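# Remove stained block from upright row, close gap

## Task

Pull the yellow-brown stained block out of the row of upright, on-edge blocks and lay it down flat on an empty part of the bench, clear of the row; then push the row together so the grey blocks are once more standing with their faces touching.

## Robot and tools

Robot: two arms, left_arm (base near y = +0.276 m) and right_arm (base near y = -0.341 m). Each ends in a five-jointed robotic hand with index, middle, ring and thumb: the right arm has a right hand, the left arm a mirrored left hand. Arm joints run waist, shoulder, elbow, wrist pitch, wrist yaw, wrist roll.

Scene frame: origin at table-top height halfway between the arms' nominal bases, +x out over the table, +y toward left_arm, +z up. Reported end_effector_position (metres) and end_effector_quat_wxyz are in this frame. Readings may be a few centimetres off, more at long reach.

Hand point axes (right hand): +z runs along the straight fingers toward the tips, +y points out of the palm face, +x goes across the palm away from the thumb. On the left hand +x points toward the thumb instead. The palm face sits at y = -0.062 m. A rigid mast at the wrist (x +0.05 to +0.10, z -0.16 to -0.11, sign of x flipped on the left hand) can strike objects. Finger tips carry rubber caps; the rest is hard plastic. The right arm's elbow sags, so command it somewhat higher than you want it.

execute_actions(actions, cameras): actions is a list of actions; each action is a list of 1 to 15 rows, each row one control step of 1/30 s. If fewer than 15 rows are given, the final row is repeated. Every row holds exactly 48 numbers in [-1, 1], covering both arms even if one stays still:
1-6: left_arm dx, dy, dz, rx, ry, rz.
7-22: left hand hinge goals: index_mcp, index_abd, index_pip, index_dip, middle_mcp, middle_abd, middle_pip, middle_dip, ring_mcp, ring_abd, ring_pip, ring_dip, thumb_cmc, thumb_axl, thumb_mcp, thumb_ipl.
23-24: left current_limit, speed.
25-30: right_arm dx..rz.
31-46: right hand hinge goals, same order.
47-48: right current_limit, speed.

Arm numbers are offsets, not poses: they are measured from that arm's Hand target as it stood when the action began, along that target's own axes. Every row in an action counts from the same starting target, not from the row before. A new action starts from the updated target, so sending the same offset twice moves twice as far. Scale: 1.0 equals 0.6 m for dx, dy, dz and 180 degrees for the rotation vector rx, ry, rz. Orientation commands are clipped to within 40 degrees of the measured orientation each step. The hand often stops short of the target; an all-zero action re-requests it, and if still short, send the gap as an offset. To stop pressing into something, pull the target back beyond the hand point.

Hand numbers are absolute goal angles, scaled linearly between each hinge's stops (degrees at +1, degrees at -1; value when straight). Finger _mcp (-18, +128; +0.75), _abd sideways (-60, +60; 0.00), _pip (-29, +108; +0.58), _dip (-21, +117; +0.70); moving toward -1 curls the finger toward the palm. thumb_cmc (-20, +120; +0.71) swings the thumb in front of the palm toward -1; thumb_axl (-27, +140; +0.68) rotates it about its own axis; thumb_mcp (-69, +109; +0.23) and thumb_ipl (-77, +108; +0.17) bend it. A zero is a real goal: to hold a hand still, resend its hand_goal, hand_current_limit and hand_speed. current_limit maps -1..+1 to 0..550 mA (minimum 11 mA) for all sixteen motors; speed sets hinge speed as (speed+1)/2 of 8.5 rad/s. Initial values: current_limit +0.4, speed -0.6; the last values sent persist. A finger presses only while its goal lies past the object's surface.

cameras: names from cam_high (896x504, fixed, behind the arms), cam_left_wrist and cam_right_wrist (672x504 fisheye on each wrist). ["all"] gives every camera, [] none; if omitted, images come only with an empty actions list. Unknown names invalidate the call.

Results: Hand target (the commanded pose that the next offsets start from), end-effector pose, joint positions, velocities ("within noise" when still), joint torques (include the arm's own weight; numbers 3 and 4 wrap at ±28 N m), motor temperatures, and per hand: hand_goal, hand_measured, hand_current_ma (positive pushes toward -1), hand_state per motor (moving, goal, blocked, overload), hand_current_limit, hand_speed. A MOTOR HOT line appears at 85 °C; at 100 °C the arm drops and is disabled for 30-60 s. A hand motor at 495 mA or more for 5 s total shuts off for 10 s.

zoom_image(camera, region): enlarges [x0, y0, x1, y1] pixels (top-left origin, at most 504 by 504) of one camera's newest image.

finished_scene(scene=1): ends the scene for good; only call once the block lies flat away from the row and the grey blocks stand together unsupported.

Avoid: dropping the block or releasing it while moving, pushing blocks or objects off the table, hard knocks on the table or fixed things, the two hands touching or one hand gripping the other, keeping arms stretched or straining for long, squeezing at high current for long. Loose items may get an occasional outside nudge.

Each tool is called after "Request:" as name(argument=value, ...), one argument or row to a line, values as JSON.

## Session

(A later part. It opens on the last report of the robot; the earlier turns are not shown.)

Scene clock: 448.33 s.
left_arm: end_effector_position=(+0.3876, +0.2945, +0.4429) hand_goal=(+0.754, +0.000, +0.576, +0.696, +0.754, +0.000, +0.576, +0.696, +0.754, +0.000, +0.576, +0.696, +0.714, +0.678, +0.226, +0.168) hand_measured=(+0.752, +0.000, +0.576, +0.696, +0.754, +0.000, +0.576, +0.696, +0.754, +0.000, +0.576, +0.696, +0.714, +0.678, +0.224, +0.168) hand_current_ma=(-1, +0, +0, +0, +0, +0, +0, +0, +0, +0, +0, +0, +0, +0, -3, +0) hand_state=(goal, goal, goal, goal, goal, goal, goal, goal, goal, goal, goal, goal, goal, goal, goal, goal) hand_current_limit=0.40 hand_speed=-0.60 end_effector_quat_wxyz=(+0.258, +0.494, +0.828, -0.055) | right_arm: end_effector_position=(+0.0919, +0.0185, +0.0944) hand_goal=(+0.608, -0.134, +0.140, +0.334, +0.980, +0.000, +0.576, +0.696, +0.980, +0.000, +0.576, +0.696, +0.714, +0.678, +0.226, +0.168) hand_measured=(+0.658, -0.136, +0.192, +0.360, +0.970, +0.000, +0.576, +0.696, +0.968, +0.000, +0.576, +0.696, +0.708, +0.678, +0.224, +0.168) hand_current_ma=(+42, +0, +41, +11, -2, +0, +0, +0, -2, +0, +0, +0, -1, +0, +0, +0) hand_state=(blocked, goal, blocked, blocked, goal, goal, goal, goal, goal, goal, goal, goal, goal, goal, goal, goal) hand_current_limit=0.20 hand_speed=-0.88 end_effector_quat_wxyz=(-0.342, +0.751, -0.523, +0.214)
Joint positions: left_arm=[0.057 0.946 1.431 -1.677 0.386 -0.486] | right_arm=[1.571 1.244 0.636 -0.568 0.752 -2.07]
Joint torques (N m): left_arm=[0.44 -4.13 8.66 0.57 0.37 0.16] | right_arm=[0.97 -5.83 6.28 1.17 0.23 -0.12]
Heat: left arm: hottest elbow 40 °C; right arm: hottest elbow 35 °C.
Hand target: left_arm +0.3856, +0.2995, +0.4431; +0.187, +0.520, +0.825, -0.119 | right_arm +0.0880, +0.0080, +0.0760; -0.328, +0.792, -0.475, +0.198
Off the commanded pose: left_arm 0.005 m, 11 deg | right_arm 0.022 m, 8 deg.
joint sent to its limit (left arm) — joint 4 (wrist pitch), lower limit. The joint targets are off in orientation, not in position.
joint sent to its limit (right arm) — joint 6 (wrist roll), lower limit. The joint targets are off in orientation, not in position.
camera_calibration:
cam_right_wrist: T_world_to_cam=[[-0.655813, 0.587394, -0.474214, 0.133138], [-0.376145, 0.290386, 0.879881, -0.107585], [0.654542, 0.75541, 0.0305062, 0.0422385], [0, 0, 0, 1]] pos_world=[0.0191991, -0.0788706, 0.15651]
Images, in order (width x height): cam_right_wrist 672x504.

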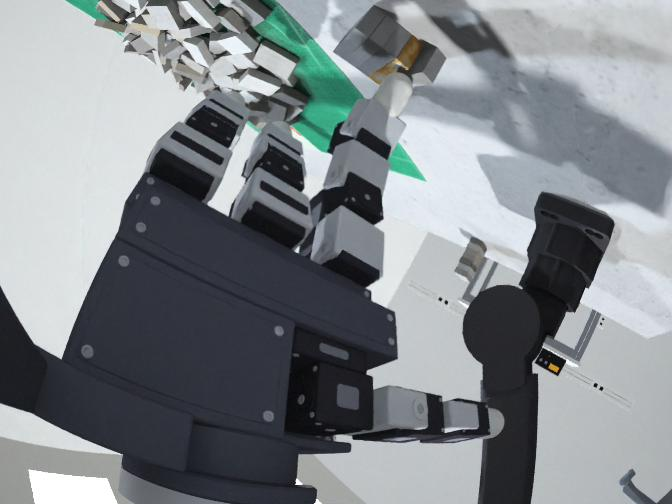

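Request:
execute_actions(
  actions=[
    [[0,0,0,0,0,0,0.754,0,0.576,0.696,0.754,0,0.576,0.696,0.754,0,0.576,0.696,0.714,0.678,0.226,0.168,0.4,-0.6,0,0,0,0,0,0,0.95,-0.13,0.25,0.4,0.98,0,0.576,0.696,0.98,0,0.576,0.696,0.714,0.678,0.226,0.168,0.3,-0.6]],
    [[0,0,0,0,0,0,0.754,0,0.576,0.696,0.754,0,0.576,0.696,0.754,0,0.576,0.696,0.714,0.678,0.226,0.168,0.4,-0.6,0.0067,-0.0785,-0.0958,0,0,0,0.95,-0.065,0.4,0.5,0.98,0,0.576,0.696,0.98,0,0.576,0.696,0.714,0.678,0.226,0.168,0.3,-0.6]],
    [[0,0,0,0,0,0,0.754,0,0.576,0.696,0.754,0,0.576,0.696,0.754,0,0.576,0.696,0.714,0.678,0.226,0.168,0.4,-0.6,0,0.0354,0.0354,0,0,0,0.479,-0.065,0.576,0.696,0.98,0,0.576,0.696,0.98,0,0.576,0.696,0.714,0.678,0.226,0.168,0.3,-0.6]],
    [[0,0,0,0,0,0,0.754,0,0.576,0.696,0.754,0,0.576,0.696,0.754,0,0.576,0.696,0.714,0.678,0.226,0.168,0.4,-0.6,0,0.0236,0.0236,0,0,0,0.479,-0.065,0.576,0.696,0.98,0,0.576,0.696,0.98,0,0.576,0.696,0.714,0.678,0.226,0.168,0.3,-0.6]],
  ],
  cameras=["cam_right_wrist"],
)

Request:
zoom_image(
  camera="cam_right_wrist",
  region=[340, 0, 480, 130],
)

Scene clock: 485.23 s.
left_arm: end_effector_position=(+0.3876, +0.2945, +0.4429) hand_goal=(+0.754, +0.000, +0.576, +0.696, +0.754, +0.000, +0.576, +0.696, +0.754, +0.000, +0.576, +0.696, +0.714, +0.678, +0.226, +0.168) hand_measured=(+0.752, +0.000, +0.576, +0.696, +0.754, +0.000, +0.576, +0.696, +0.754, +0.000, +0.576, +0.696, +0.714, +0.678, +0.224, +0.168) hand_current_ma=(-1, +0, +0, +0, +0, +0, +0, +0, +0, +0, +0, +0, +0, +0, -3, +0) hand_state=(goal, goal, goal, goal, goal, goal, goal, goal, goal, goal, goal, goal, goal, goal, goal, goal) hand_current_limit=0.40 hand_speed=-0.60 end_effector_quat_wxyz=(+0.258, +0.494, +0.828, -0.055) | right_arm: end_effector_position=(+0.0864, +0.0031, +0.1090) hand_goal=(+0.480, -0.064, +0.576, +0.696, +0.980, +0.000, +0.576, +0.696, +0.980, +0.000, +0.576, +0.696, +0.714, +0.678, +0.226, +0.168) hand_measured=(+0.478, -0.066, +0.570, +0.692, +0.970, +0.000, +0.576, +0.696, +0.968, +0.000, +0.576, +0.696, +0.708, +0.678, +0.224, +0.168) hand_current_ma=(+0, +0, -1, +0, -2, +0, +0, +0, -2, +0, +0, +0, -1, +0, +0, +0) hand_state=(goal, goal, goal, goal, goal, goal, goal, goal, goal, goal, goal, goal, goal, goal, goal, goal) hand_current_limit=0.30 hand_speed=-0.60 end_effector_quat_wxyz=(-0.330, +0.761, -0.515, +0.216)
Joint positions: left_arm=[0.057 0.946 1.431 -1.677 0.386 -0.486] | right_arm=[1.581 1.184 0.644 -0.665 0.741 -2.071]
Joint torques (N m): left_arm=[0.79 -3.9 8.57 0.49 0.41 0.16] | right_arm=[1.49 -5.83 7.46 1.4 0.77 -0.12]
Heat: left arm: hottest elbow 40 °C; right arm: hottest elbow 34 °C.
Hand target: left_arm +0.3856, +0.2995, +0.4431; +0.187, +0.520, +0.825, -0.119 | right_arm +0.0834, +0.0010, +0.0999; -0.328, +0.792, -0.475, +0.198
Off the commanded pose: left_arm 0.005 m, 11 deg | right_arm 0.010 m, 6 deg.
joint sent to its limit (left arm) — joint 4 (wrist pitch), lower limit. The joint targets are off in orientation, not in position.
joint sent to its limit (right arm) — joint 6 (wrist roll), lower limit. The joint targets are off in orientation, not in position.
camera_calibration:
cam_right_wrist: T_world_to_cam=[[-0.669181, 0.562606, -0.48546, 0.14797], [-0.372466, 0.311355, 0.874258, -0.117882], [0.643014, 0.765854, 0.0011993, 0.0612945], [0, 0, 0, 1]] pos_world=[0.0156984, -0.0934884, 0.174819]
Images, in order (width x height): cam_right_wrist 672x504.

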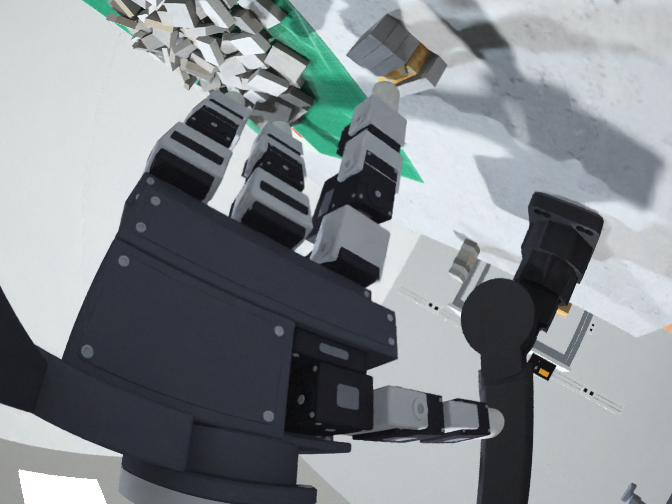

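Scaled by 3.600 from the camera's 672x504 image, which has a finer 960x720 frame.

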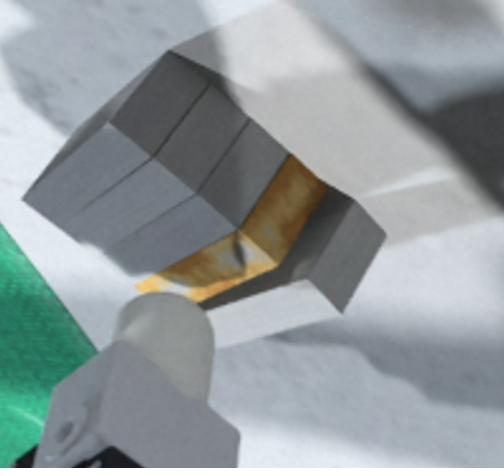

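Request:
execute_actions(
  actions=[
    [[0,0,0,0,0,0,0.754,0,0.576,0.696,0.754,0,0.576,0.696,0.754,0,0.576,0.696,0.714,0.678,0.226,0.168,0.4,-0.6,0.0044,0.0229,0.0196,0,0,0,0.479,-0.065,0.576,0.696,0.98,0,0.576,0.696,0.98,0,0.576,0.696,0.714,0.678,0.226,0.168,0.3,-0.6]],
  ],
  cameras=["cam_right_wrist"],
)

Request:
zoom_image(
  camera="cam_right_wrist",
  region=[340, 0, 480, 130],
)

Scene clock: 495.30 s.
left_arm: end_effector_position=(+0.3876, +0.2945, +0.4429) hand_goal=(+0.754, +0.000, +0.576, +0.696, +0.754, +0.000, +0.576, +0.696, +0.754, +0.000, +0.576, +0.696, +0.714, +0.678, +0.226, +0.168) hand_measured=(+0.752, +0.000, +0.576, +0.696, +0.754, +0.000, +0.576, +0.696, +0.754, +0.000, +0.576, +0.696, +0.714, +0.678, +0.224, +0.168) hand_current_ma=(-1, +0, +0, +0, +0, +0, +0, +0, +0, +0, +0, +0, +0, +0, -3, +0) hand_state=(goal, goal, goal, goal, goal, goal, goal, goal, goal, goal, goal, goal, goal, goal, goal, goal) hand_current_limit=0.40 hand_speed=-0.60 end_effector_quat_wxyz=(+0.258, +0.494, +0.828, -0.055) | right_arm: end_effector_position=(+0.0857, +0.0048, +0.0980) hand_goal=(+0.480, -0.064, +0.576, +0.696, +0.980, +0.000, +0.576, +0.696, +0.980, +0.000, +0.576, +0.696, +0.714, +0.678, +0.226, +0.168) hand_measured=(+0.472, -0.082, +0.572, +0.692, +0.970, +0.000, +0.576, +0.696, +0.968, +0.000, +0.576, +0.696, +0.706, +0.678, +0.222, +0.168) hand_current_ma=(-1, -4, +0, +0, -2, +0, +0, +0, -2, +0, +0, +0, -1, +0, +0, +0) hand_state=(goal, goal, goal, goal, goal, goal, goal, goal, goal, goal, goal, goal, goal, goal, goal, goal) hand_current_limit=0.30 hand_speed=-0.60 end_effector_quat_wxyz=(-0.337, +0.758, -0.516, +0.211)
Joint positions: left_arm=[0.057 0.946 1.431 -1.677 0.386 -0.486] | right_arm=[1.584 1.199 0.617 -0.605 0.742 -2.071]
Joint torques (N m): left_arm=[0.44 -4.25 8.68 0.51 0.43 0.17] | right_arm=[1.2 -5.01 6.57 1.55 0.68 -0.12]
Heat: left arm: hottest elbow 40 °C; right arm: hottest elbow 34 °C.
Hand target: left_arm +0.3856, +0.2995, +0.4431; +0.187, +0.520, +0.825, -0.119 | right_arm +0.0834, -0.0020, +0.0819; -0.328, +0.792, -0.475, +0.198
Off the commanded pose: left_arm 0.005 m, 11 deg | right_arm 0.018 m, 6 deg.
joint sent to its limit (left arm) — joint 4 (wrist pitch), lower limit. The joint targets are off in orientation, not in position.
joint sent to its limit (right arm) — joint 6 (wrist roll), lower limit. The joint targets are off in orientation, not in position.
camera_calibration:
cam_right_wrist: T_world_to_cam=[[-0.67009, 0.569954, -0.475534, 0.140267], [-0.373146, 0.295155, 0.879571, -0.109476], [0.641671, 0.766835, 0.0148954, 0.0591296], [0, 0, 0, 1]] pos_world=[0.0151992, -0.0929759, 0.162113]
Images, in order (width x height): cam_right_wrist 672x504.

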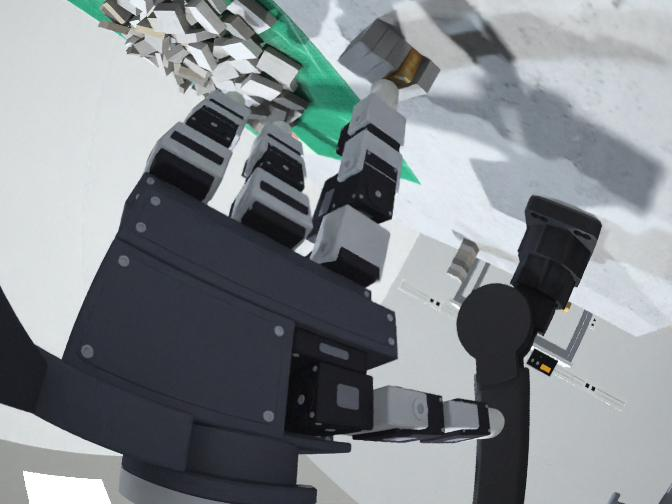

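Scaled by 3.600 from the camera's 672x504 image, which has a finer 960x720 frame.

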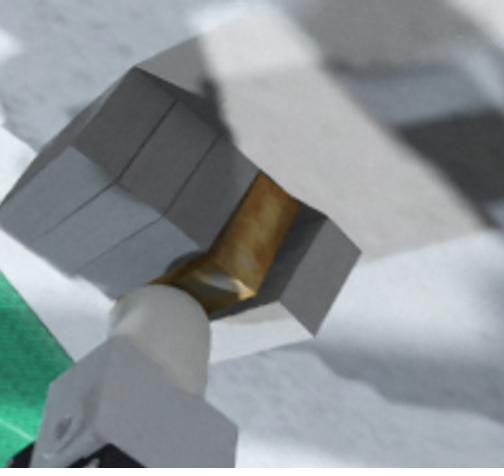

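Request:
zoom_image(
  camera="cam_right_wrist",
  region=[370, 35, 450, 95],
)

Scaled by 6.300 from the camera's 672x504 image, which has a finer 960x720 frame.

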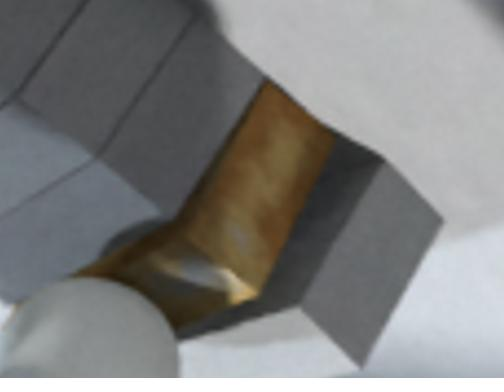

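Request:
execute_actions(
  actions=[
    [[0,0,0,0,0,0,0.754,0,0.576,0.696,0.754,0,0.576,0.696,0.754,0,0.576,0.696,0.714,0.678,0.226,0.168,0.4,-0.6,0,0,0,0,0,0,0.575,-0.09,0.431,0.551,0.98,0,0.576,0.696,0.98,0,0.576,0.696,0.714,0.678,0.226,0.168,0.3,-0.88]],
    [[0,0,0,0,0,0,0.754,0,0.576,0.696,0.754,0,0.576,0.696,0.754,0,0.576,0.696,0.714,0.678,0.226,0.168,0.4,-0.6,0,0,0,0,0,0,0.62,-0.11,0.285,0.406,0.98,0,0.576,0.696,0.98,0,0.576,0.696,0.714,0.678,0.226,0.168,0.3,-0.88]],
  ],
  cameras=["cam_right_wrist"],
)

Request:
zoom_image(
  camera="cam_right_wrist",
  region=[340, 0, 480, 130],
)

Scene clock: 511.23 s.
left_arm: end_effector_position=(+0.3876, +0.2945, +0.4429) hand_goal=(+0.754, +0.000, +0.576, +0.696, +0.754, +0.000, +0.576, +0.696, +0.754, +0.000, +0.576, +0.696, +0.714, +0.678, +0.226, +0.168) hand_measured=(+0.752, +0.000, +0.576, +0.696, +0.754, +0.000, +0.576, +0.696, +0.754, +0.000, +0.576, +0.696, +0.714, +0.678, +0.224, +0.168) hand_current_ma=(-1, +0, +0, +0, +0, +0, +0, +0, +0, +0, +0, +0, +0, +0, -3, +0) hand_state=(goal, goal, goal, goal, goal, goal, goal, goal, goal, goal, goal, goal, goal, goal, goal, goal) hand_current_limit=0.40 hand_speed=-0.60 end_effector_quat_wxyz=(+0.258, +0.494, +0.828, -0.055) | right_arm: end_effector_position=(+0.0862, +0.0055, +0.0962) hand_goal=(+0.620, -0.110, +0.286, +0.406, +0.980, +0.000, +0.576, +0.696, +0.980, +0.000, +0.576, +0.696, +0.714, +0.678, +0.226, +0.168) hand_measured=(+0.638, -0.110, +0.322, +0.428, +0.970, +0.000, +0.576, +0.696, +0.968, +0.000, +0.576, +0.696, +0.706, +0.678, +0.222, +0.168) hand_current_ma=(+5, +0, +20, +8, -2, +0, +0, +0, -2, +0, +0, +0, -1, +0, +0, +0) hand_state=(goal, goal, blocked, blocked, goal, goal, goal, goal, goal, goal, goal, goal, goal, goal, goal, goal) hand_current_limit=0.30 hand_speed=-0.88 end_effector_quat_wxyz=(-0.337, +0.758, -0.516, +0.213)
Joint positions: left_arm=[0.057 0.946 1.431 -1.677 0.386 -0.486] | right_arm=[1.584 1.206 0.616 -0.598 0.745 -2.071]
Joint torques (N m): left_arm=[0.5 -4.07 8.83 0.49 0.44 0.15] | right_arm=[1.2 -5.6 6.63 1.42 0.56 -0.11]
Heat: left arm: hottest elbow 40 °C; right arm: hottest elbow 34 °C.
Hand target: left_arm +0.3856, +0.2995, +0.4431; +0.187, +0.520, +0.825, -0.119 | right_arm +0.0834, -0.0019, +0.0819; -0.328, +0.792, -0.475, +0.198
Off the commanded pose: left_arm 0.005 m, 11 deg | right_arm 0.016 m, 6 deg.
joint sent to its limit (left arm) — joint 4 (wrist pitch), lower limit. The joint targets are off in orientation, not in position.
joint sent to its limit (right arm) — joint 6 (wrist roll), lower limit. The joint targets are off in orientation, not in position.
camera_calibration:
cam_right_wrist: T_world_to_cam=[[-0.668126, 0.570603, -0.477515, 0.139409], [-0.375301, 0.29571, 0.878467, -0.107579], [0.642462, 0.766138, 0.016576, 0.0580071], [0, 0, 0, 1]] pos_world=[0.0155007, -0.0921763, 0.160113]
Images, in order (width x height): cam_right_wrist 672x504.

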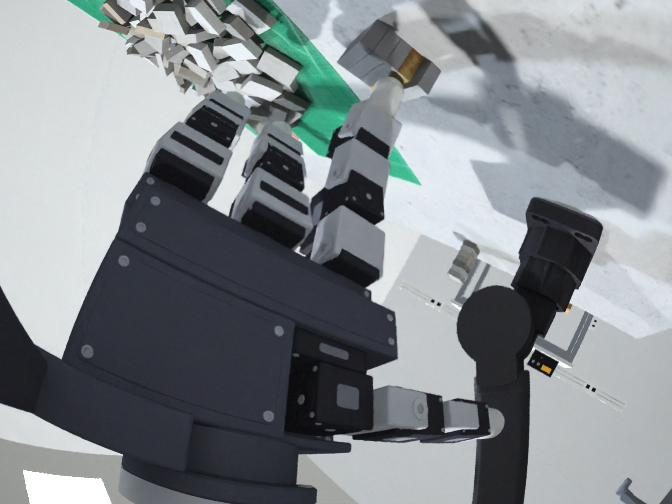

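Scaled by 3.600 from the camera's 672x504 image, which has a finer 960x720 frame.

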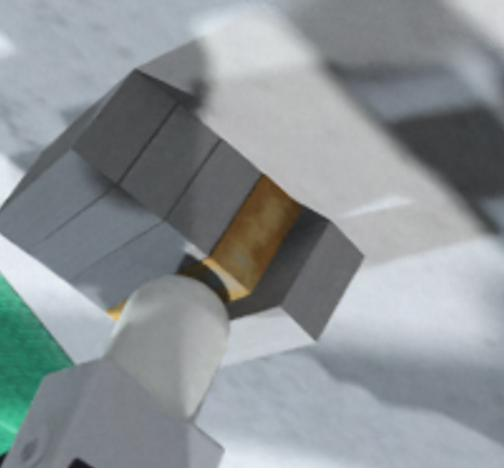

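Request:
execute_actions(
  actions=[
    [[0,0,0,0,0,0,0.754,0,0.576,0.696,0.754,0,0.576,0.696,0.754,0,0.576,0.696,0.714,0.678,0.226,0.168,0.4,-0.6,0,0,0,0,0,0,0.59,-0.13,0.139,0.333,0.98,0,0.576,0.696,0.98,0,0.576,0.696,0.714,0.678,0.226,0.168,0.3,-0.88]],
  ],
  cameras=["cam_right_wrist"],
)

Request:
zoom_image(
  camera="cam_right_wrist",
  region=[340, 0, 480, 130],
)

Scene clock: 516.03 s.
left_arm: end_effector_position=(+0.3876, +0.2945, +0.4429) hand_goal=(+0.754, +0.000, +0.576, +0.696, +0.754, +0.000, +0.576, +0.696, +0.754, +0.000, +0.576, +0.696, +0.714, +0.678, +0.226, +0.168) hand_measured=(+0.752, +0.000, +0.576, +0.696, +0.754, +0.000, +0.576, +0.696, +0.754, +0.000, +0.576, +0.696, +0.714, +0.678, +0.224, +0.168) hand_current_ma=(-1, +0, +0, +0, +0, +0, +0, +0, +0, +0, +0, +0, +0, +0, -3, +0) hand_state=(goal, goal, goal, goal, goal, goal, goal, goal, goal, goal, goal, goal, goal, goal, goal, goal) hand_current_limit=0.40 hand_speed=-0.60 end_effector_quat_wxyz=(+0.258, +0.494, +0.828, -0.055) | right_arm: end_effector_position=(+0.0875, +0.0067, +0.0970) hand_goal=(+0.590, -0.130, +0.140, +0.334, +0.980, +0.000, +0.576, +0.696, +0.980, +0.000, +0.576, +0.696, +0.714, +0.678, +0.226, +0.168) hand_measured=(+0.636, -0.140, +0.156, +0.336, +0.970, +0.000, +0.576, +0.696, +0.968, +0.000, +0.576, +0.696, +0.706, +0.678, +0.222, +0.168) hand_current_ma=(+37, -1, +4, +0, -2, +0, +0, +0, -2, +0, +0, +0, -1, +0, +0, +0) hand_state=(blocked, goal, goal, goal, goal, goal, goal, goal, goal, goal, goal, goal, goal, goal, goal, goal) hand_current_limit=0.30 hand_speed=-0.88 end_effector_quat_wxyz=(-0.341, +0.756, -0.517, +0.214)
Joint positions: left_arm=[0.057 0.946 1.431 -1.677 0.386 -0.486] | right_arm=[1.584 1.206 0.616 -0.593 0.752 -2.071]
Joint torques (N m): left_arm=[0.56 -4.13 8.7 0.44 0.41 0.14] | right_arm=[1.03 -5.54 6.64 1.17 0.22 -0.11]
Heat: left arm: hottest elbow 40 °C; right arm: hottest shoulder 33 °C.
Hand target: left_arm +0.3856, +0.2995, +0.4431; +0.187, +0.520, +0.825, -0.119 | right_arm +0.0834, -0.0020, +0.0819; -0.328, +0.792, -0.475, +0.198
Off the commanded pose: left_arm 0.005 m, 11 deg | right_arm 0.018 m, 7 deg.
joint sent to its limit (left arm) — joint 4 (wrist pitch), lower limit. The joint targets are off in orientation, not in position.
joint sent to its limit (right arm) — joint 6 (wrist roll), lower limit. The joint targets are off in orientation, not in position.
camera_calibration:
cam_right_wrist: T_world_to_cam=[[-0.663368, 0.575034, -0.47883, 0.139682], [-0.380294, 0.292024, 0.877553, -0.107583], [0.644452, 0.764237, 0.0249621, 0.0553077], [0, 0, 0, 1]] pos_world=[0.0161042, -0.0911731, 0.159913]
Images, in order (width x height): cam_right_wrist 672x504.

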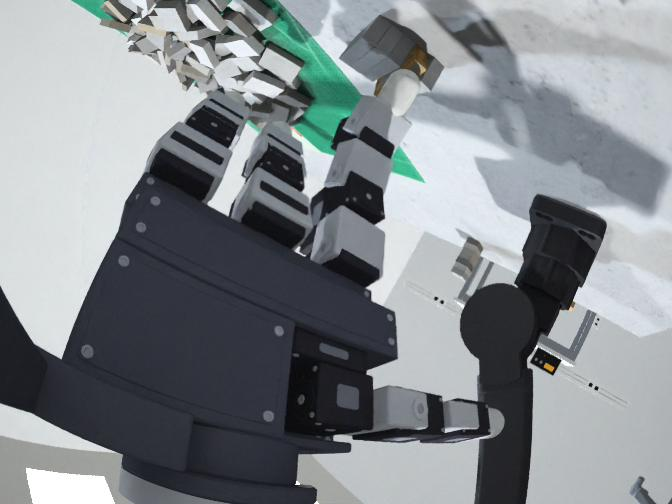

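Scaled by 3.600 from the camera's 672x504 image, which has a finer 960x720 frame.

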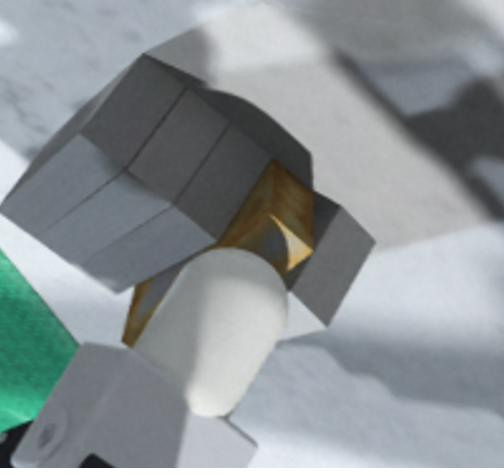

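Request:
execute_actions(
  actions=[
    [[0,0,0,0,0,0,0.754,0,0.576,0.696,0.754,0,0.576,0.696,0.754,0,0.576,0.696,0.714,0.678,0.226,0.168,0.4,-0.6,0,0,0,0,0,0,0.89,-0.13,-0.153,0.304,0.98,0,0.576,0.696,0.98,0,0.576,0.696,0.714,0.678,0.226,0.168,0.4,-0.75]],
    [[0,0,0,0,0,0,0.754,0,0.576,0.696,0.754,0,0.576,0.696,0.754,0,0.576,0.696,0.714,0.678,0.226,0.168,0.4,-0.6,0,-0.0785,-0.0785,0,0,0,0.89,-0.065,-0.153,0.304,0.98,0,0.576,0.696,0.98,0,0.576,0.696,0.714,0.678,0.226,0.168,0.4,-0.75]],
  ],
  cameras=["cam_right_wrist", "cam_high"],
)

Request:
zoom_image(
  camera="cam_right_wrist",
  region=[340, 0, 500, 130],
)

Scene clock: 537.10 s.
left_arm: end_effector_position=(+0.3876, +0.2945, +0.4429) hand_goal=(+0.754, +0.000, +0.576, +0.696, +0.754, +0.000, +0.576, +0.696, +0.754, +0.000, +0.576, +0.696, +0.714, +0.678, +0.226, +0.168) hand_measured=(+0.752, +0.000, +0.576, +0.696, +0.754, +0.000, +0.576, +0.696, +0.754, +0.000, +0.576, +0.696, +0.714, +0.678, +0.224, +0.168) hand_current_ma=(-1, +0, +0, +0, +0, +0, +0, +0, +0, +0, +0, +0, +0, +0, -3, +0) hand_state=(goal, goal, goal, goal, goal, goal, goal, goal, goal, goal, goal, goal, goal, goal, goal, goal) hand_current_limit=0.40 hand_speed=-0.60 end_effector_quat_wxyz=(+0.258, +0.494, +0.828, -0.055) | right_arm: end_effector_position=(+0.0868, -0.0161, +0.1313) hand_goal=(+0.890, -0.064, -0.152, +0.304, +0.980, +0.000, +0.576, +0.696, +0.980, +0.000, +0.576, +0.696, +0.714, +0.678, +0.226, +0.168) hand_measured=(+0.876, -0.066, -0.150, +0.306, +0.970, +0.000, +0.576, +0.696, +0.968, +0.000, +0.576, +0.696, +0.706, +0.678, +0.222, +0.168) hand_current_ma=(-3, +0, +0, +0, -2, +0, +0, +0, -2, +0, +0, +0, -1, +0, +0, +0) hand_state=(goal, goal, goal, goal, goal, goal, goal, goal, goal, goal, goal, goal, goal, goal, goal, goal) hand_current_limit=0.40 hand_speed=-0.75 end_effector_quat_wxyz=(-0.313, +0.768, -0.509, +0.230)
Joint positions: left_arm=[0.057 0.946 1.431 -1.677 0.386 -0.486] | right_arm=[1.584 1.119 0.671 -0.805 0.745 -2.071]
Joint torques (N m): left_arm=[0.85 -4.13 8.68 0.46 0.42 0.15] | right_arm=[1.26 -7.18 11.82 0.53 0.81 -0.12]
Heat: left arm: hottest elbow 40 °C; right arm: hottest shoulder 33 °C.
Hand target: left_arm +0.3856, +0.2995, +0.4431; +0.187, +0.520, +0.825, -0.119 | right_arm +0.0833, -0.0019, +0.1484; -0.328, +0.792, -0.475, +0.198
Off the commanded pose: left_arm 0.005 m, 11 deg | right_arm 0.023 m, 6 deg.
joint sent to its limit (left arm) — joint 4 (wrist pitch), lower limit. The joint targets are off in orientation, not in position.
joint sent to its limit (right arm) — joint 6 (wrist roll), lower limit. The joint targets are off in orientation, not in position.
camera_calibration:
cam_right_wrist: T_world_to_cam=[[-0.667234, 0.53886, -0.514227, 0.173108], [-0.376716, 0.351434, 0.857076, -0.127998], [0.642561, 0.765587, -0.0314919, 0.0799663], [0, 0, 0, 1]] pos_world=[0.0159018, -0.10952, 0.201239]
Images, in order (width x height): cam_high 896x504, cam_right_wrist 672x504.

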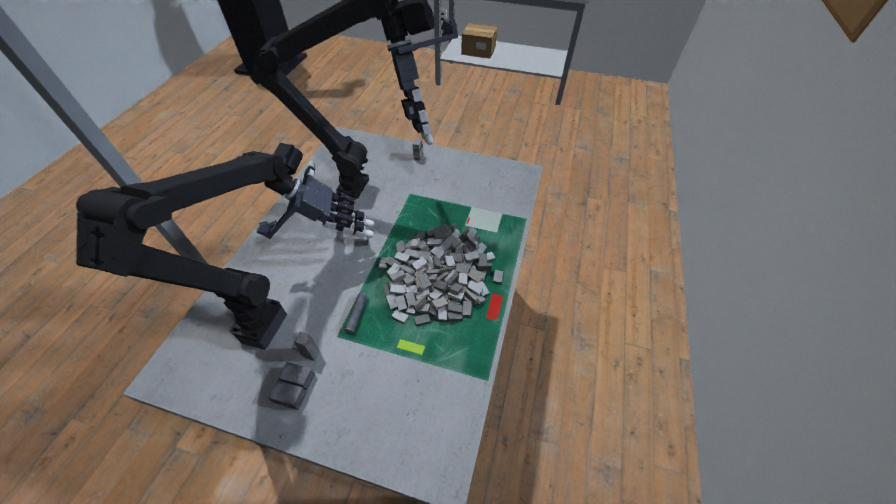

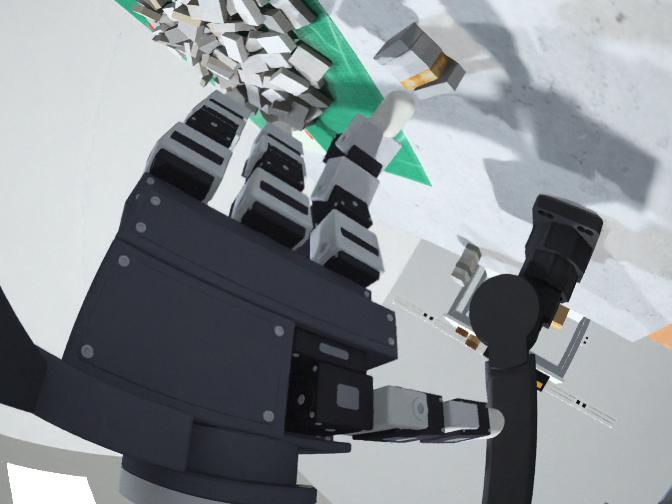

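Scaled by 3.150 from the camera's 672x504 image, which has a finer 960x720 frame.

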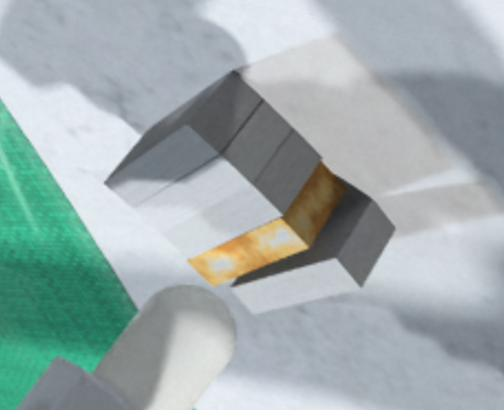

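Request:
execute_actions(
  actions=[
    [[0,0,0,0,0,0,0.754,0,0.576,0.696,0.754,0,0.576,0.696,0.754,0,0.576,0.696,0.714,0.678,0.226,0.168,0.4,-0.6,-0.0073,-0.0595,0.0358,0,0,0,0.932,0.117,0.139,0.188,0.98,0,0.8,0.85,0.98,0,0.8,0.85,0.714,0.678,0.226,0.168,0.4,-0.75]],
    [[0,0,0,0,0,0,0.754,0,0.576,0.696,0.754,0,0.576,0.696,0.754,0,0.576,0.696,0.714,0.678,0.226,0.168,0.4,-0.6,0,0.0735,0.0735,0,0,0,0.932,0.117,0.139,0.188,0.98,0,0.8,0.85,0.98,0,0.8,0.85,0.714,0.678,0.226,0.168,0.4,-0.75]],
  ],
  cameras=["cam_right_wrist", "cam_high"],
)

Request:
zoom_image(
  camera="cam_right_wrist",
  region=[320, 0, 480, 140],
)

Scene clock: 633.93 s.
left_arm: end_effector_position=(+0.3876, +0.2945, +0.4429) hand_goal=(+0.754, +0.000, +0.576, +0.696, +0.754, +0.000, +0.576, +0.696, +0.754, +0.000, +0.576, +0.696, +0.714, +0.678, +0.226, +0.168) hand_measured=(+0.752, +0.000, +0.576, +0.696, +0.754, +0.000, +0.576, +0.696, +0.754, +0.000, +0.576, +0.696, +0.714, +0.678, +0.224, +0.168) hand_current_ma=(-1, +0, +0, +0, +0, +0, +0, +0, +0, +0, +0, +0, +0, +0, -3, +0) hand_state=(goal, goal, goal, goal, goal, goal, goal, goal, goal, goal, goal, goal, goal, goal, goal, goal) hand_current_limit=0.40 hand_speed=-0.60 end_effector_quat_wxyz=(+0.258, +0.494, +0.828, -0.055) | right_arm: end_effector_position=(+0.1111, +0.0234, +0.1046) hand_goal=(+0.932, +0.118, +0.140, +0.188, +0.980, +0.000, +0.800, +0.850, +0.980, +0.000, +0.800, +0.850, +0.714, +0.678, +0.226, +0.168) hand_measured=(+0.918, +0.116, +0.136, +0.192, +0.970, +0.000, +0.792, +0.846, +0.968, +0.000, +0.792, +0.846, +0.706, +0.678, +0.222, +0.168) hand_current_ma=(-4, +0, +0, +0, -2, +0, -1, +0, -2, +0, -1, +0, -1, +0, +0, +0) hand_state=(goal, goal, goal, goal, goal, goal, goal, goal, goal, goal, goal, goal, goal, goal, goal, goal) hand_current_limit=0.40 hand_speed=-0.75 end_effector_quat_wxyz=(-0.323, +0.743, -0.538, +0.233)
Joint positions: left_arm=[0.057 0.946 1.431 -1.677 0.386 -0.486] | right_arm=[1.519 1.268 0.697 -0.639 0.753 -2.071]
Joint torques (N m): left_arm=[0.38 -4.01 8.7 0.49 0.4 0.15] | right_arm=[-0.67 -7.12 7.53 1.51 0.94 -0.11]
Motor temperatures (°C): left_arm=[25 26 40 23 22 24] | right_arm=[31 33 40 24 23 24]
Heat: left arm: hottest elbow 40 °C; right arm: hottest elbow 40 °C.
Hand target: left_arm +0.3856, +0.2995, +0.4431; +0.187, +0.520, +0.825, -0.119 | right_arm +0.1170, +0.0210, +0.0963; -0.328, +0.792, -0.475, +0.198
Off the commanded pose: left_arm 0.005 m, 11 deg | right_arm 0.011 m, 10 deg.
joint sent to its limit (left arm) — joint 4 (wrist pitch), lower limit. The joint targets are off in orientation, not in position.
joint sent to its limit (right arm) — joint 6 (wrist roll), lower limit. The joint targets are off in orientation, not in position.
camera_calibration:
cam_right_wrist: T_world_to_cam=[[-0.624312, 0.603296, -0.496254, 0.14617], [-0.36085, 0.340705, 0.868163, -0.112549], [0.692836, 0.721078, 0.0049934, 0.0249163], [0, 0, 0, 1]] pos_world=[0.0333798, -0.0678048, 0.170124]
Images, in order (width x height): cam_high 896x504, cam_right_wrist 672x504.

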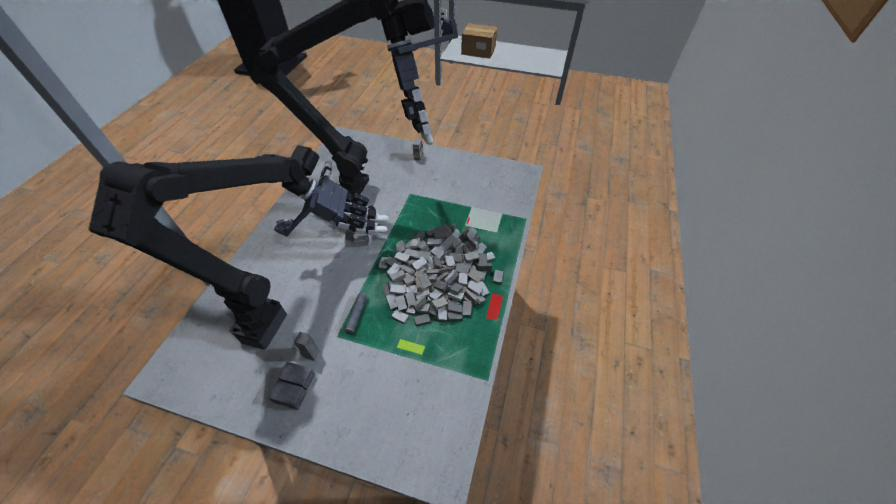

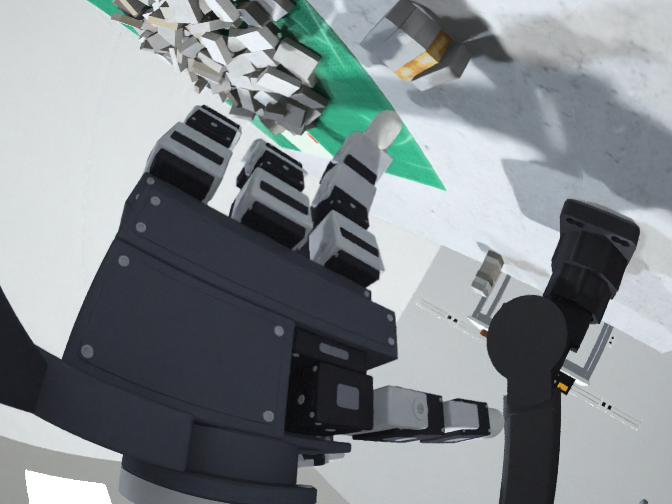

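Scaled by 3.150 from the camera's 672x504 image, which has a finer 960x720 frame.

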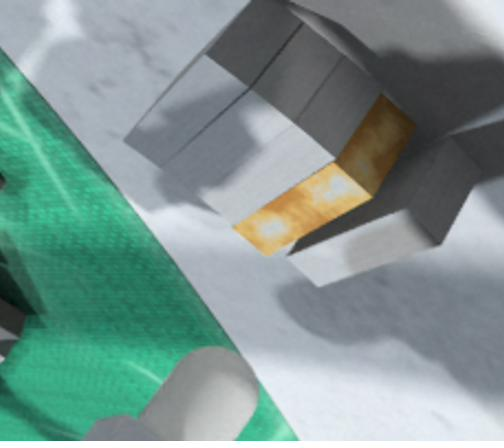

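Request:
execute_actions(
  actions=[
    [[0,0,0,0,0,0,0.754,0,0.576,0.696,0.754,0,0.576,0.696,0.754,0,0.576,0.696,0.714,0.678,0.226,0.168,0.4,-0.6,0.0148,0.0042,0.024,0,0,0,0.932,0.117,0.139,0.188,0.98,0,0.8,0.85,0.98,0,0.8,0.85,0.714,0.678,0.226,0.168,0.4,-0.75]],
  ],
  cameras=["cam_right_wrist"],
)

Request:
zoom_image(
  camera="cam_right_wrist",
  region=[320, 0, 480, 140],
)

Scene clock: 649.10 s.
left_arm: end_effector_position=(+0.3876, +0.2945, +0.4429) hand_goal=(+0.754, +0.000, +0.576, +0.696, +0.754, +0.000, +0.576, +0.696, +0.754, +0.000, +0.576, +0.696, +0.714, +0.678, +0.226, +0.168) hand_measured=(+0.752, +0.000, +0.576, +0.696, +0.754, +0.000, +0.576, +0.696, +0.754, +0.000, +0.576, +0.696, +0.714, +0.678, +0.224, +0.168) hand_current_ma=(-1, +0, +0, +0, +0, +0, +0, +0, +0, +0, +0, +0, +0, +0, -3, +0) hand_state=(goal, goal, goal, goal, goal, goal, goal, goal, goal, goal, goal, goal, goal, goal, goal, goal) hand_current_limit=0.40 hand_speed=-0.60 end_effector_quat_wxyz=(+0.258, +0.494, +0.828, -0.055) | right_arm: end_effector_position=(+0.1235, +0.0220, +0.0954) hand_goal=(+0.932, +0.118, +0.140, +0.188, +0.980, +0.000, +0.800, +0.850, +0.980, +0.000, +0.800, +0.850, +0.714, +0.678, +0.226, +0.168) hand_measured=(+0.918, +0.116, +0.136, +0.192, +0.970, +0.000, +0.792, +0.846, +0.968, +0.000, +0.792, +0.846, +0.706, +0.678, +0.222, +0.168) hand_current_ma=(-4, +0, +0, +0, -2, +0, -1, +0, -2, +0, -1, +0, -1, +0, +0, +0) hand_state=(goal, goal, goal, goal, goal, goal, goal, goal, goal, goal, goal, goal, goal, goal, goal, goal) hand_current_limit=0.40 hand_speed=-0.75 end_effector_quat_wxyz=(-0.323, +0.732, -0.551, +0.237)
Joint positions: left_arm=[0.057 0.946 1.431 -1.677 0.386 -0.486] | right_arm=[1.486 1.285 0.68 -0.598 0.755 -2.071]
Joint torques (N m): left_arm=[0.21 -3.9 8.64 0.53 0.41 0.14] | right_arm=[-0.44 -7.12 7.05 1.48 0.97 -0.1]
Heat: left arm: hottest elbow 40 °C; right arm: hottest elbow 41 °C.
Hand target: left_arm +0.3856, +0.2995, +0.4431; +0.187, +0.520, +0.825, -0.119 | right_arm +0.1286, +0.0171, +0.0844; -0.329, +0.792, -0.475, +0.198
Off the commanded pose: left_arm 0.005 m, 11 deg | right_arm 0.013 m, 12 deg.
joint sent to its limit (left arm) — joint 4 (wrist pitch), lower limit. The joint targets are off in orientation, not in position.
joint sent to its limit (right arm) — joint 6 (wrist roll), lower limit. The joint targets are off in orientation, not in position.
camera_calibration:
cam_right_wrist: T_world_to_cam=[[-0.602422, 0.627788, -0.49292, 0.146647], [-0.351063, 0.346214, 0.869994, -0.10104], [0.716828, 0.69715, 0.0118262, 0.0142352], [0, 0, 0, 1]] pos_world=[0.0426675, -0.0670056, 0.160021]
Images, in order (width x height): cam_right_wrist 672x504.

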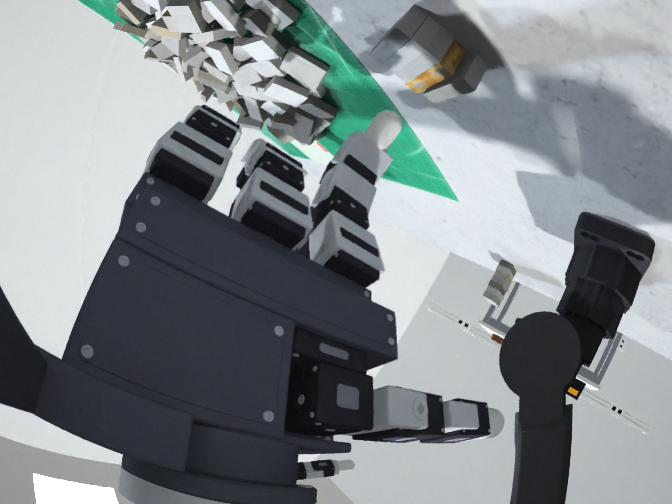

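Scaled by 3.150 from the camera's 672x504 image, which has a finer 960x720 frame.

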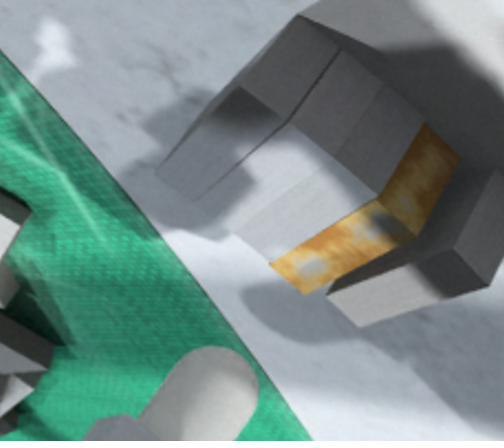

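Request:
execute_actions(
  actions=[
    [[0,0,0,0,0,0,0.754,0,0.576,0.696,0.754,0,0.576,0.696,0.754,0,0.576,0.696,0.714,0.678,0.226,0.168,0.4,-0.6,0.002,0.0425,0.0425,0,0,0,0.932,0.155,0.139,0.188,0.98,0,0.8,0.85,0.98,0,0.8,0.85,0.714,0.678,0.226,0.168,0.4,-0.75]],
  ],
  cameras=["cam_right_wrist"],
)

Request:
zoom_image(
  camera="cam_right_wrist",
  region=[320, 0, 480, 140],
)

Scene clock: 658.30 s.
left_arm: end_effector_position=(+0.3876, +0.2945, +0.4429) hand_goal=(+0.754, +0.000, +0.576, +0.696, +0.754, +0.000, +0.576, +0.696, +0.754, +0.000, +0.576, +0.696, +0.714, +0.678, +0.226, +0.168) hand_measured=(+0.752, +0.000, +0.576, +0.696, +0.754, +0.000, +0.576, +0.696, +0.754, +0.000, +0.576, +0.696, +0.714, +0.678, +0.224, +0.168) hand_current_ma=(-1, +0, +0, +0, +0, +0, +0, +0, +0, +0, +0, +0, +0, +0, -3, +0) hand_state=(goal, goal, goal, goal, goal, goal, goal, goal, goal, goal, goal, goal, goal, goal, goal, goal) hand_current_limit=0.40 hand_speed=-0.60 end_effector_quat_wxyz=(+0.258, +0.494, +0.828, -0.055) | right_arm: end_effector_position=(+0.1240, +0.0202, +0.0575) hand_goal=(+0.932, +0.156, +0.140, +0.188, +0.980, +0.000, +0.800, +0.850, +0.980, +0.000, +0.800, +0.850, +0.714, +0.678, +0.226, +0.168) hand_measured=(+0.918, +0.152, +0.134, +0.186, +0.970, +0.000, +0.792, +0.846, +0.968, +0.000, +0.792, +0.846, +0.706, +0.678, +0.222, +0.168) hand_current_ma=(-3, +0, -1, +0, -2, +0, -1, +0, -2, +0, -1, +0, -1, +0, +0, +0) hand_state=(goal, goal, goal, goal, goal, goal, goal, goal, goal, goal, goal, goal, goal, goal, goal, goal) hand_current_limit=0.40 hand_speed=-0.75 end_effector_quat_wxyz=(-0.321, +0.733, -0.550, +0.240)
Joint positions: left_arm=[0.057 0.946 1.431 -1.677 0.386 -0.486] | right_arm=[1.486 1.367 0.628 -0.471 0.758 -2.071]
Joint torques (N m): left_arm=[0.21 -4.19 8.73 0.5 0.42 0.17] | right_arm=[-0.5 -7.53 6.56 1.42 0.94 -0.1]
Heat: left arm: hottest elbow 40 °C; right arm: hottest elbow 40 °C.
Hand target: left_arm +0.3856, +0.2995, +0.4431; +0.187, +0.520, +0.825, -0.119 | right_arm +0.1292, +0.0159, +0.0482; -0.328, +0.792, -0.475, +0.198
Off the commanded pose: left_arm 0.005 m, 11 deg | right_arm 0.011 m, 12 deg.
joint sent to its limit (left arm) — joint 4 (wrist pitch), lower limit. The joint targets are off in orientation, not in position.
joint sent to its limit (right arm) — joint 6 (wrist roll), lower limit. The joint targets are off in orientation, not in position.
camera_calibration:
cam_right_wrist: T_world_to_cam=[[-0.600573, 0.625498, -0.498061, 0.12951], [-0.352813, 0.351678, 0.86709, -0.0669696], [0.71752, 0.696473, 0.00947541, 0.0157264], [0, 0, 0, 1]] pos_world=[0.0428687, -0.0684097, 0.122424]
Images, in order (width x height): cam_right_wrist 672x504.

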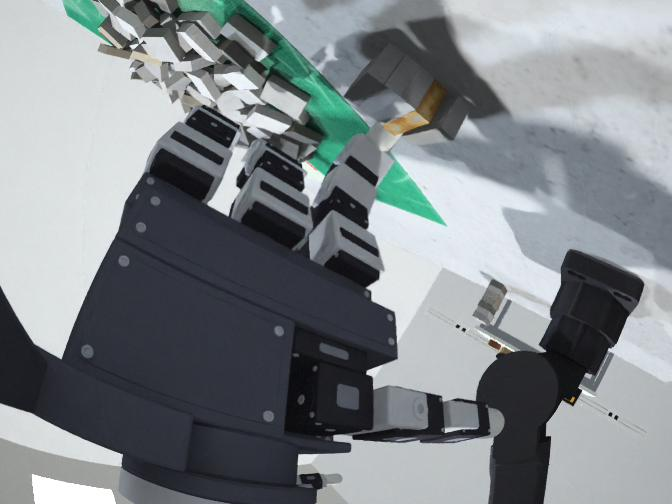

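Scaled by 3.150 from the camera's 672x504 image, which has a finer 960x720 frame.

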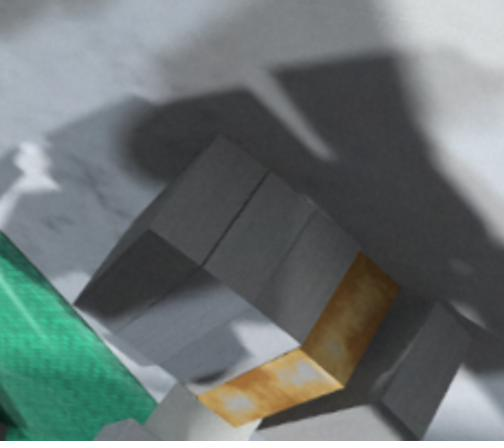

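Request:
zoom_image(
  camera="cam_right_wrist",
  region=[340, 80, 440, 170],
)

Scaled by 5.040 from the camera's 672x504 image, which has a finer 960x720 frame.

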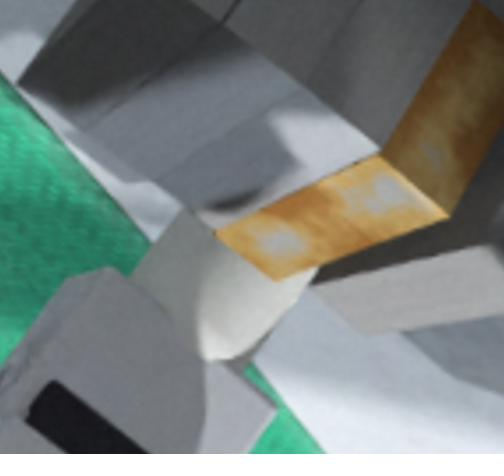

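Request:
execute_actions(
  actions=[
    [[0,0,0,0,0,0,0.754,0,0.576,0.696,0.754,0,0.576,0.696,0.754,0,0.576,0.696,0.714,0.678,0.226,0.168,0.4,-0.6,0,0,0,0,0,0,0.929,0.19,0.022,0.145,0.98,0,0.8,0.85,0.98,0,0.8,0.85,0.714,0.678,0.226,0.168,0.3,-0.88]],
    [[0,0,0,0,0,0,0.754,0,0.576,0.696,0.754,0,0.576,0.696,0.754,0,0.576,0.696,0.714,0.678,0.226,0.168,0.4,-0.6,0,0,0,0,0,0,0.915,0.172,-0.066,0.043,0.98,0,0.8,0.85,0.98,0,0.8,0.85,0.714,0.678,0.226,0.168,0.3,-0.88]],
  ],
  cameras=["cam_right_wrist"],
)

Request:
zoom_image(
  camera="cam_right_wrist",
  region=[330, 20, 490, 160],
)

Scene clock: 682.03 s.
left_arm: end_effector_position=(+0.3876, +0.2945, +0.4429) hand_goal=(+0.754, +0.000, +0.576, +0.696, +0.754, +0.000, +0.576, +0.696, +0.754, +0.000, +0.576, +0.696, +0.714, +0.678, +0.226, +0.168) hand_measured=(+0.752, +0.000, +0.576, +0.696, +0.754, +0.000, +0.576, +0.696, +0.754, +0.000, +0.576, +0.696, +0.714, +0.678, +0.224, +0.168) hand_current_ma=(-1, +0, +0, +0, +0, +0, +0, +0, +0, +0, +0, +0, +0, +0, -3, +0) hand_state=(goal, goal, goal, goal, goal, goal, goal, goal, goal, goal, goal, goal, goal, goal, goal, goal) hand_current_limit=0.40 hand_speed=-0.60 end_effector_quat_wxyz=(+0.258, +0.494, +0.828, -0.055) | right_arm: end_effector_position=(+0.1245, +0.0206, +0.0576) hand_goal=(+0.916, +0.172, -0.066, +0.044, +0.980, +0.000, +0.800, +0.850, +0.980, +0.000, +0.800, +0.850, +0.714, +0.678, +0.226, +0.168) hand_measured=(+0.914, +0.174, -0.050, +0.058, +0.970, +0.000, +0.792, +0.846, +0.968, +0.000, +0.792, +0.846, +0.706, +0.678, +0.222, +0.168) hand_current_ma=(+0, +0, +4, +4, -2, +0, -1, +0, -2, +0, -1, +0, -1, +0, +0, +0) hand_state=(goal, goal, goal, goal, goal, goal, goal, goal, goal, goal, goal, goal, goal, goal, goal, goal) hand_current_limit=0.30 hand_speed=-0.88 end_effector_quat_wxyz=(-0.322, +0.732, -0.551, +0.240)
Joint positions: left_arm=[0.057 0.946 1.431 -1.677 0.386 -0.486] | right_arm=[1.484 1.367 0.628 -0.469 0.759 -2.071]
Joint torques (N m): left_arm=[0.56 -4.25 8.65 0.47 0.41 0.17] | right_arm=[-0.5 -7.71 6.52 1.48 0.85 -0.11]
Heat: left arm: hottest elbow 40 °C; right arm: hottest elbow 38 °C.
Hand target: left_arm +0.3856, +0.2995, +0.4431; +0.187, +0.520, +0.825, -0.119 | right_arm +0.1292, +0.0159, +0.0482; -0.328, +0.792, -0.475, +0.198
Off the commanded pose: left_arm 0.005 m, 11 deg | right_arm 0.012 m, 12 deg.
joint sent to its limit (left arm) — joint 4 (wrist pitch), lower limit. The joint targets are off in orientation, not in position.
joint sent to its limit (right arm) — joint 6 (wrist roll), lower limit. The joint targets are off in orientation, not in position.
camera_calibration:
cam_right_wrist: T_world_to_cam=[[-0.599481, 0.627403, -0.496979, 0.129339], [-0.352788, 0.350226, 0.867688, -0.0670906], [0.718445, 0.695491, 0.0113862, 0.0148922], [0, 0, 0, 1]] pos_world=[0.0431685, -0.0680084, 0.122323]
Images, in order (width x height): cam_right_wrist 672x504.

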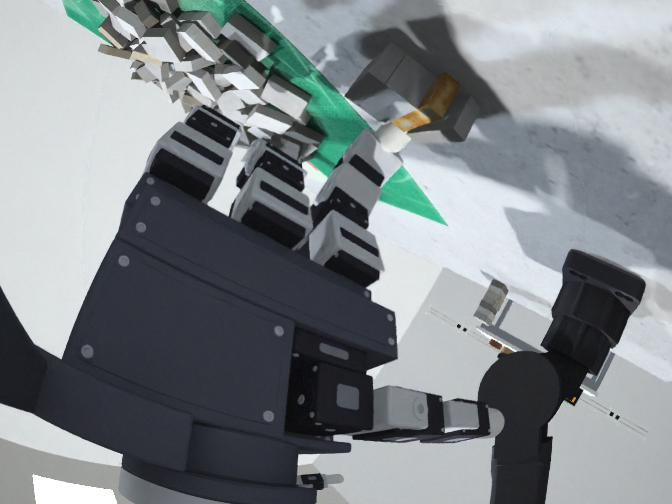

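Scaled by 3.150 from the camera's 672x504 image, which has a finer 960x720 frame.

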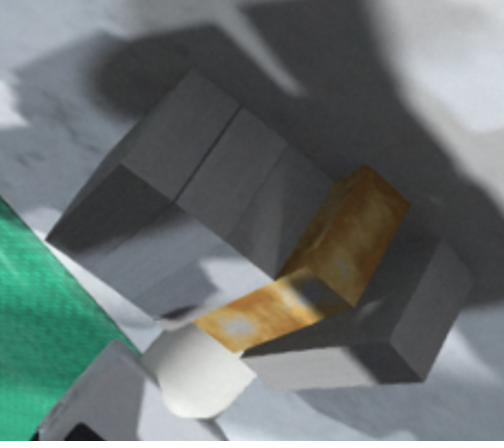

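Request:
execute_actions(
  actions=[
    [[0,0,0,0,0,0,0.754,0,0.576,0.696,0.754,0,0.576,0.696,0.754,0,0.576,0.696,0.714,0.678,0.226,0.168,0.4,-0.6,0,0,0,0,0,0,0.847,0.125,-0.124,-0.014,0.98,0,0.8,0.85,0.98,0,0.8,0.85,0.714,0.678,0.226,0.168,0.3,-0.88]],
  ],
  cameras=["cam_right_wrist"],
)

Request:
zoom_image(
  camera="cam_right_wrist",
  region=[330, 20, 490, 160],
)

Scene clock: 686.63 s.
left_arm: end_effector_position=(+0.3876, +0.2945, +0.4429) hand_goal=(+0.754, +0.000, +0.576, +0.696, +0.754, +0.000, +0.576, +0.696, +0.754, +0.000, +0.576, +0.696, +0.714, +0.678, +0.226, +0.168) hand_measured=(+0.752, +0.000, +0.576, +0.696, +0.754, +0.000, +0.576, +0.696, +0.754, +0.000, +0.576, +0.696, +0.714, +0.678, +0.224, +0.168) hand_current_ma=(-1, +0, +0, +0, +0, +0, +0, +0, +0, +0, +0, +0, +0, +0, -3, +0) hand_state=(goal, goal, goal, goal, goal, goal, goal, goal, goal, goal, goal, goal, goal, goal, goal, goal) hand_current_limit=0.40 hand_speed=-0.60 end_effector_quat_wxyz=(+0.258, +0.494, +0.828, -0.055) | right_arm: end_effector_position=(+0.1246, +0.0214, +0.0579) hand_goal=(+0.848, +0.126, -0.124, -0.014, +0.980, +0.000, +0.800, +0.850, +0.980, +0.000, +0.800, +0.850, +0.714, +0.678, +0.226, +0.168) hand_measured=(+0.854, +0.132, -0.102, +0.002, +0.970, +0.000, +0.792, +0.846, +0.968, +0.000, +0.792, +0.846, +0.706, +0.678, +0.222, +0.168) hand_current_ma=(+1, +0, +7, +4, -2, +0, -1, +0, -2, +0, -1, +0, -1, +0, +0, +0) hand_state=(goal, goal, blocked, goal, goal, goal, goal, goal, goal, goal, goal, goal, goal, goal, goal, goal) hand_current_limit=0.30 hand_speed=-0.88 end_effector_quat_wxyz=(-0.323, +0.731, -0.551, +0.239)
Joint positions: left_arm=[0.057 0.946 1.431 -1.677 0.386 -0.486] | right_arm=[1.484 1.367 0.628 -0.465 0.759 -2.071]
Joint torques (N m): left_arm=[0.62 -4.37 8.77 0.5 0.39 0.15] | right_arm=[-0.38 -7.71 6.49 1.4 0.81 -0.11]
Heat: left arm: hottest elbow 40 °C; right arm: hottest elbow 38 °C.
Hand target: left_arm +0.3856, +0.2995, +0.4431; +0.187, +0.520, +0.825, -0.119 | right_arm +0.1292, +0.0159, +0.0482; -0.328, +0.792, -0.475, +0.198
Off the commanded pose: left_arm 0.005 m, 11 deg | right_arm 0.012 m, 12 deg.
joint sent to its limit (left arm) — joint 4 (wrist pitch), lower limit. The joint targets are off in orientation, not in position.
joint sent to its limit (right arm) — joint 6 (wrist roll), lower limit. The joint targets are off in orientation, not in position.
camera_calibration:
cam_right_wrist: T_world_to_cam=[[-0.599362, 0.62891, -0.495215, 0.128902], [-0.353023, 0.347563, 0.868663, -0.0675536], [0.718429, 0.695465, 0.0137034, 0.014117], [0, 0, 0, 1]] pos_world=[0.0432687, -0.0674064, 0.122322]
Images, in order (width x height): cam_right_wrist 672x504.

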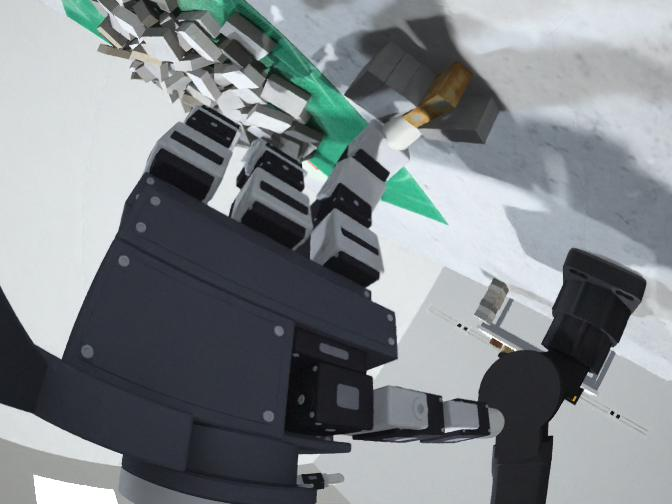

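Scaled by 3.150 from the camera's 672x504 image, which has a finer 960x720 frame.

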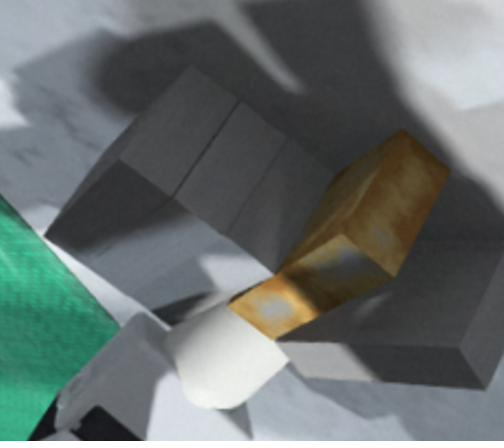

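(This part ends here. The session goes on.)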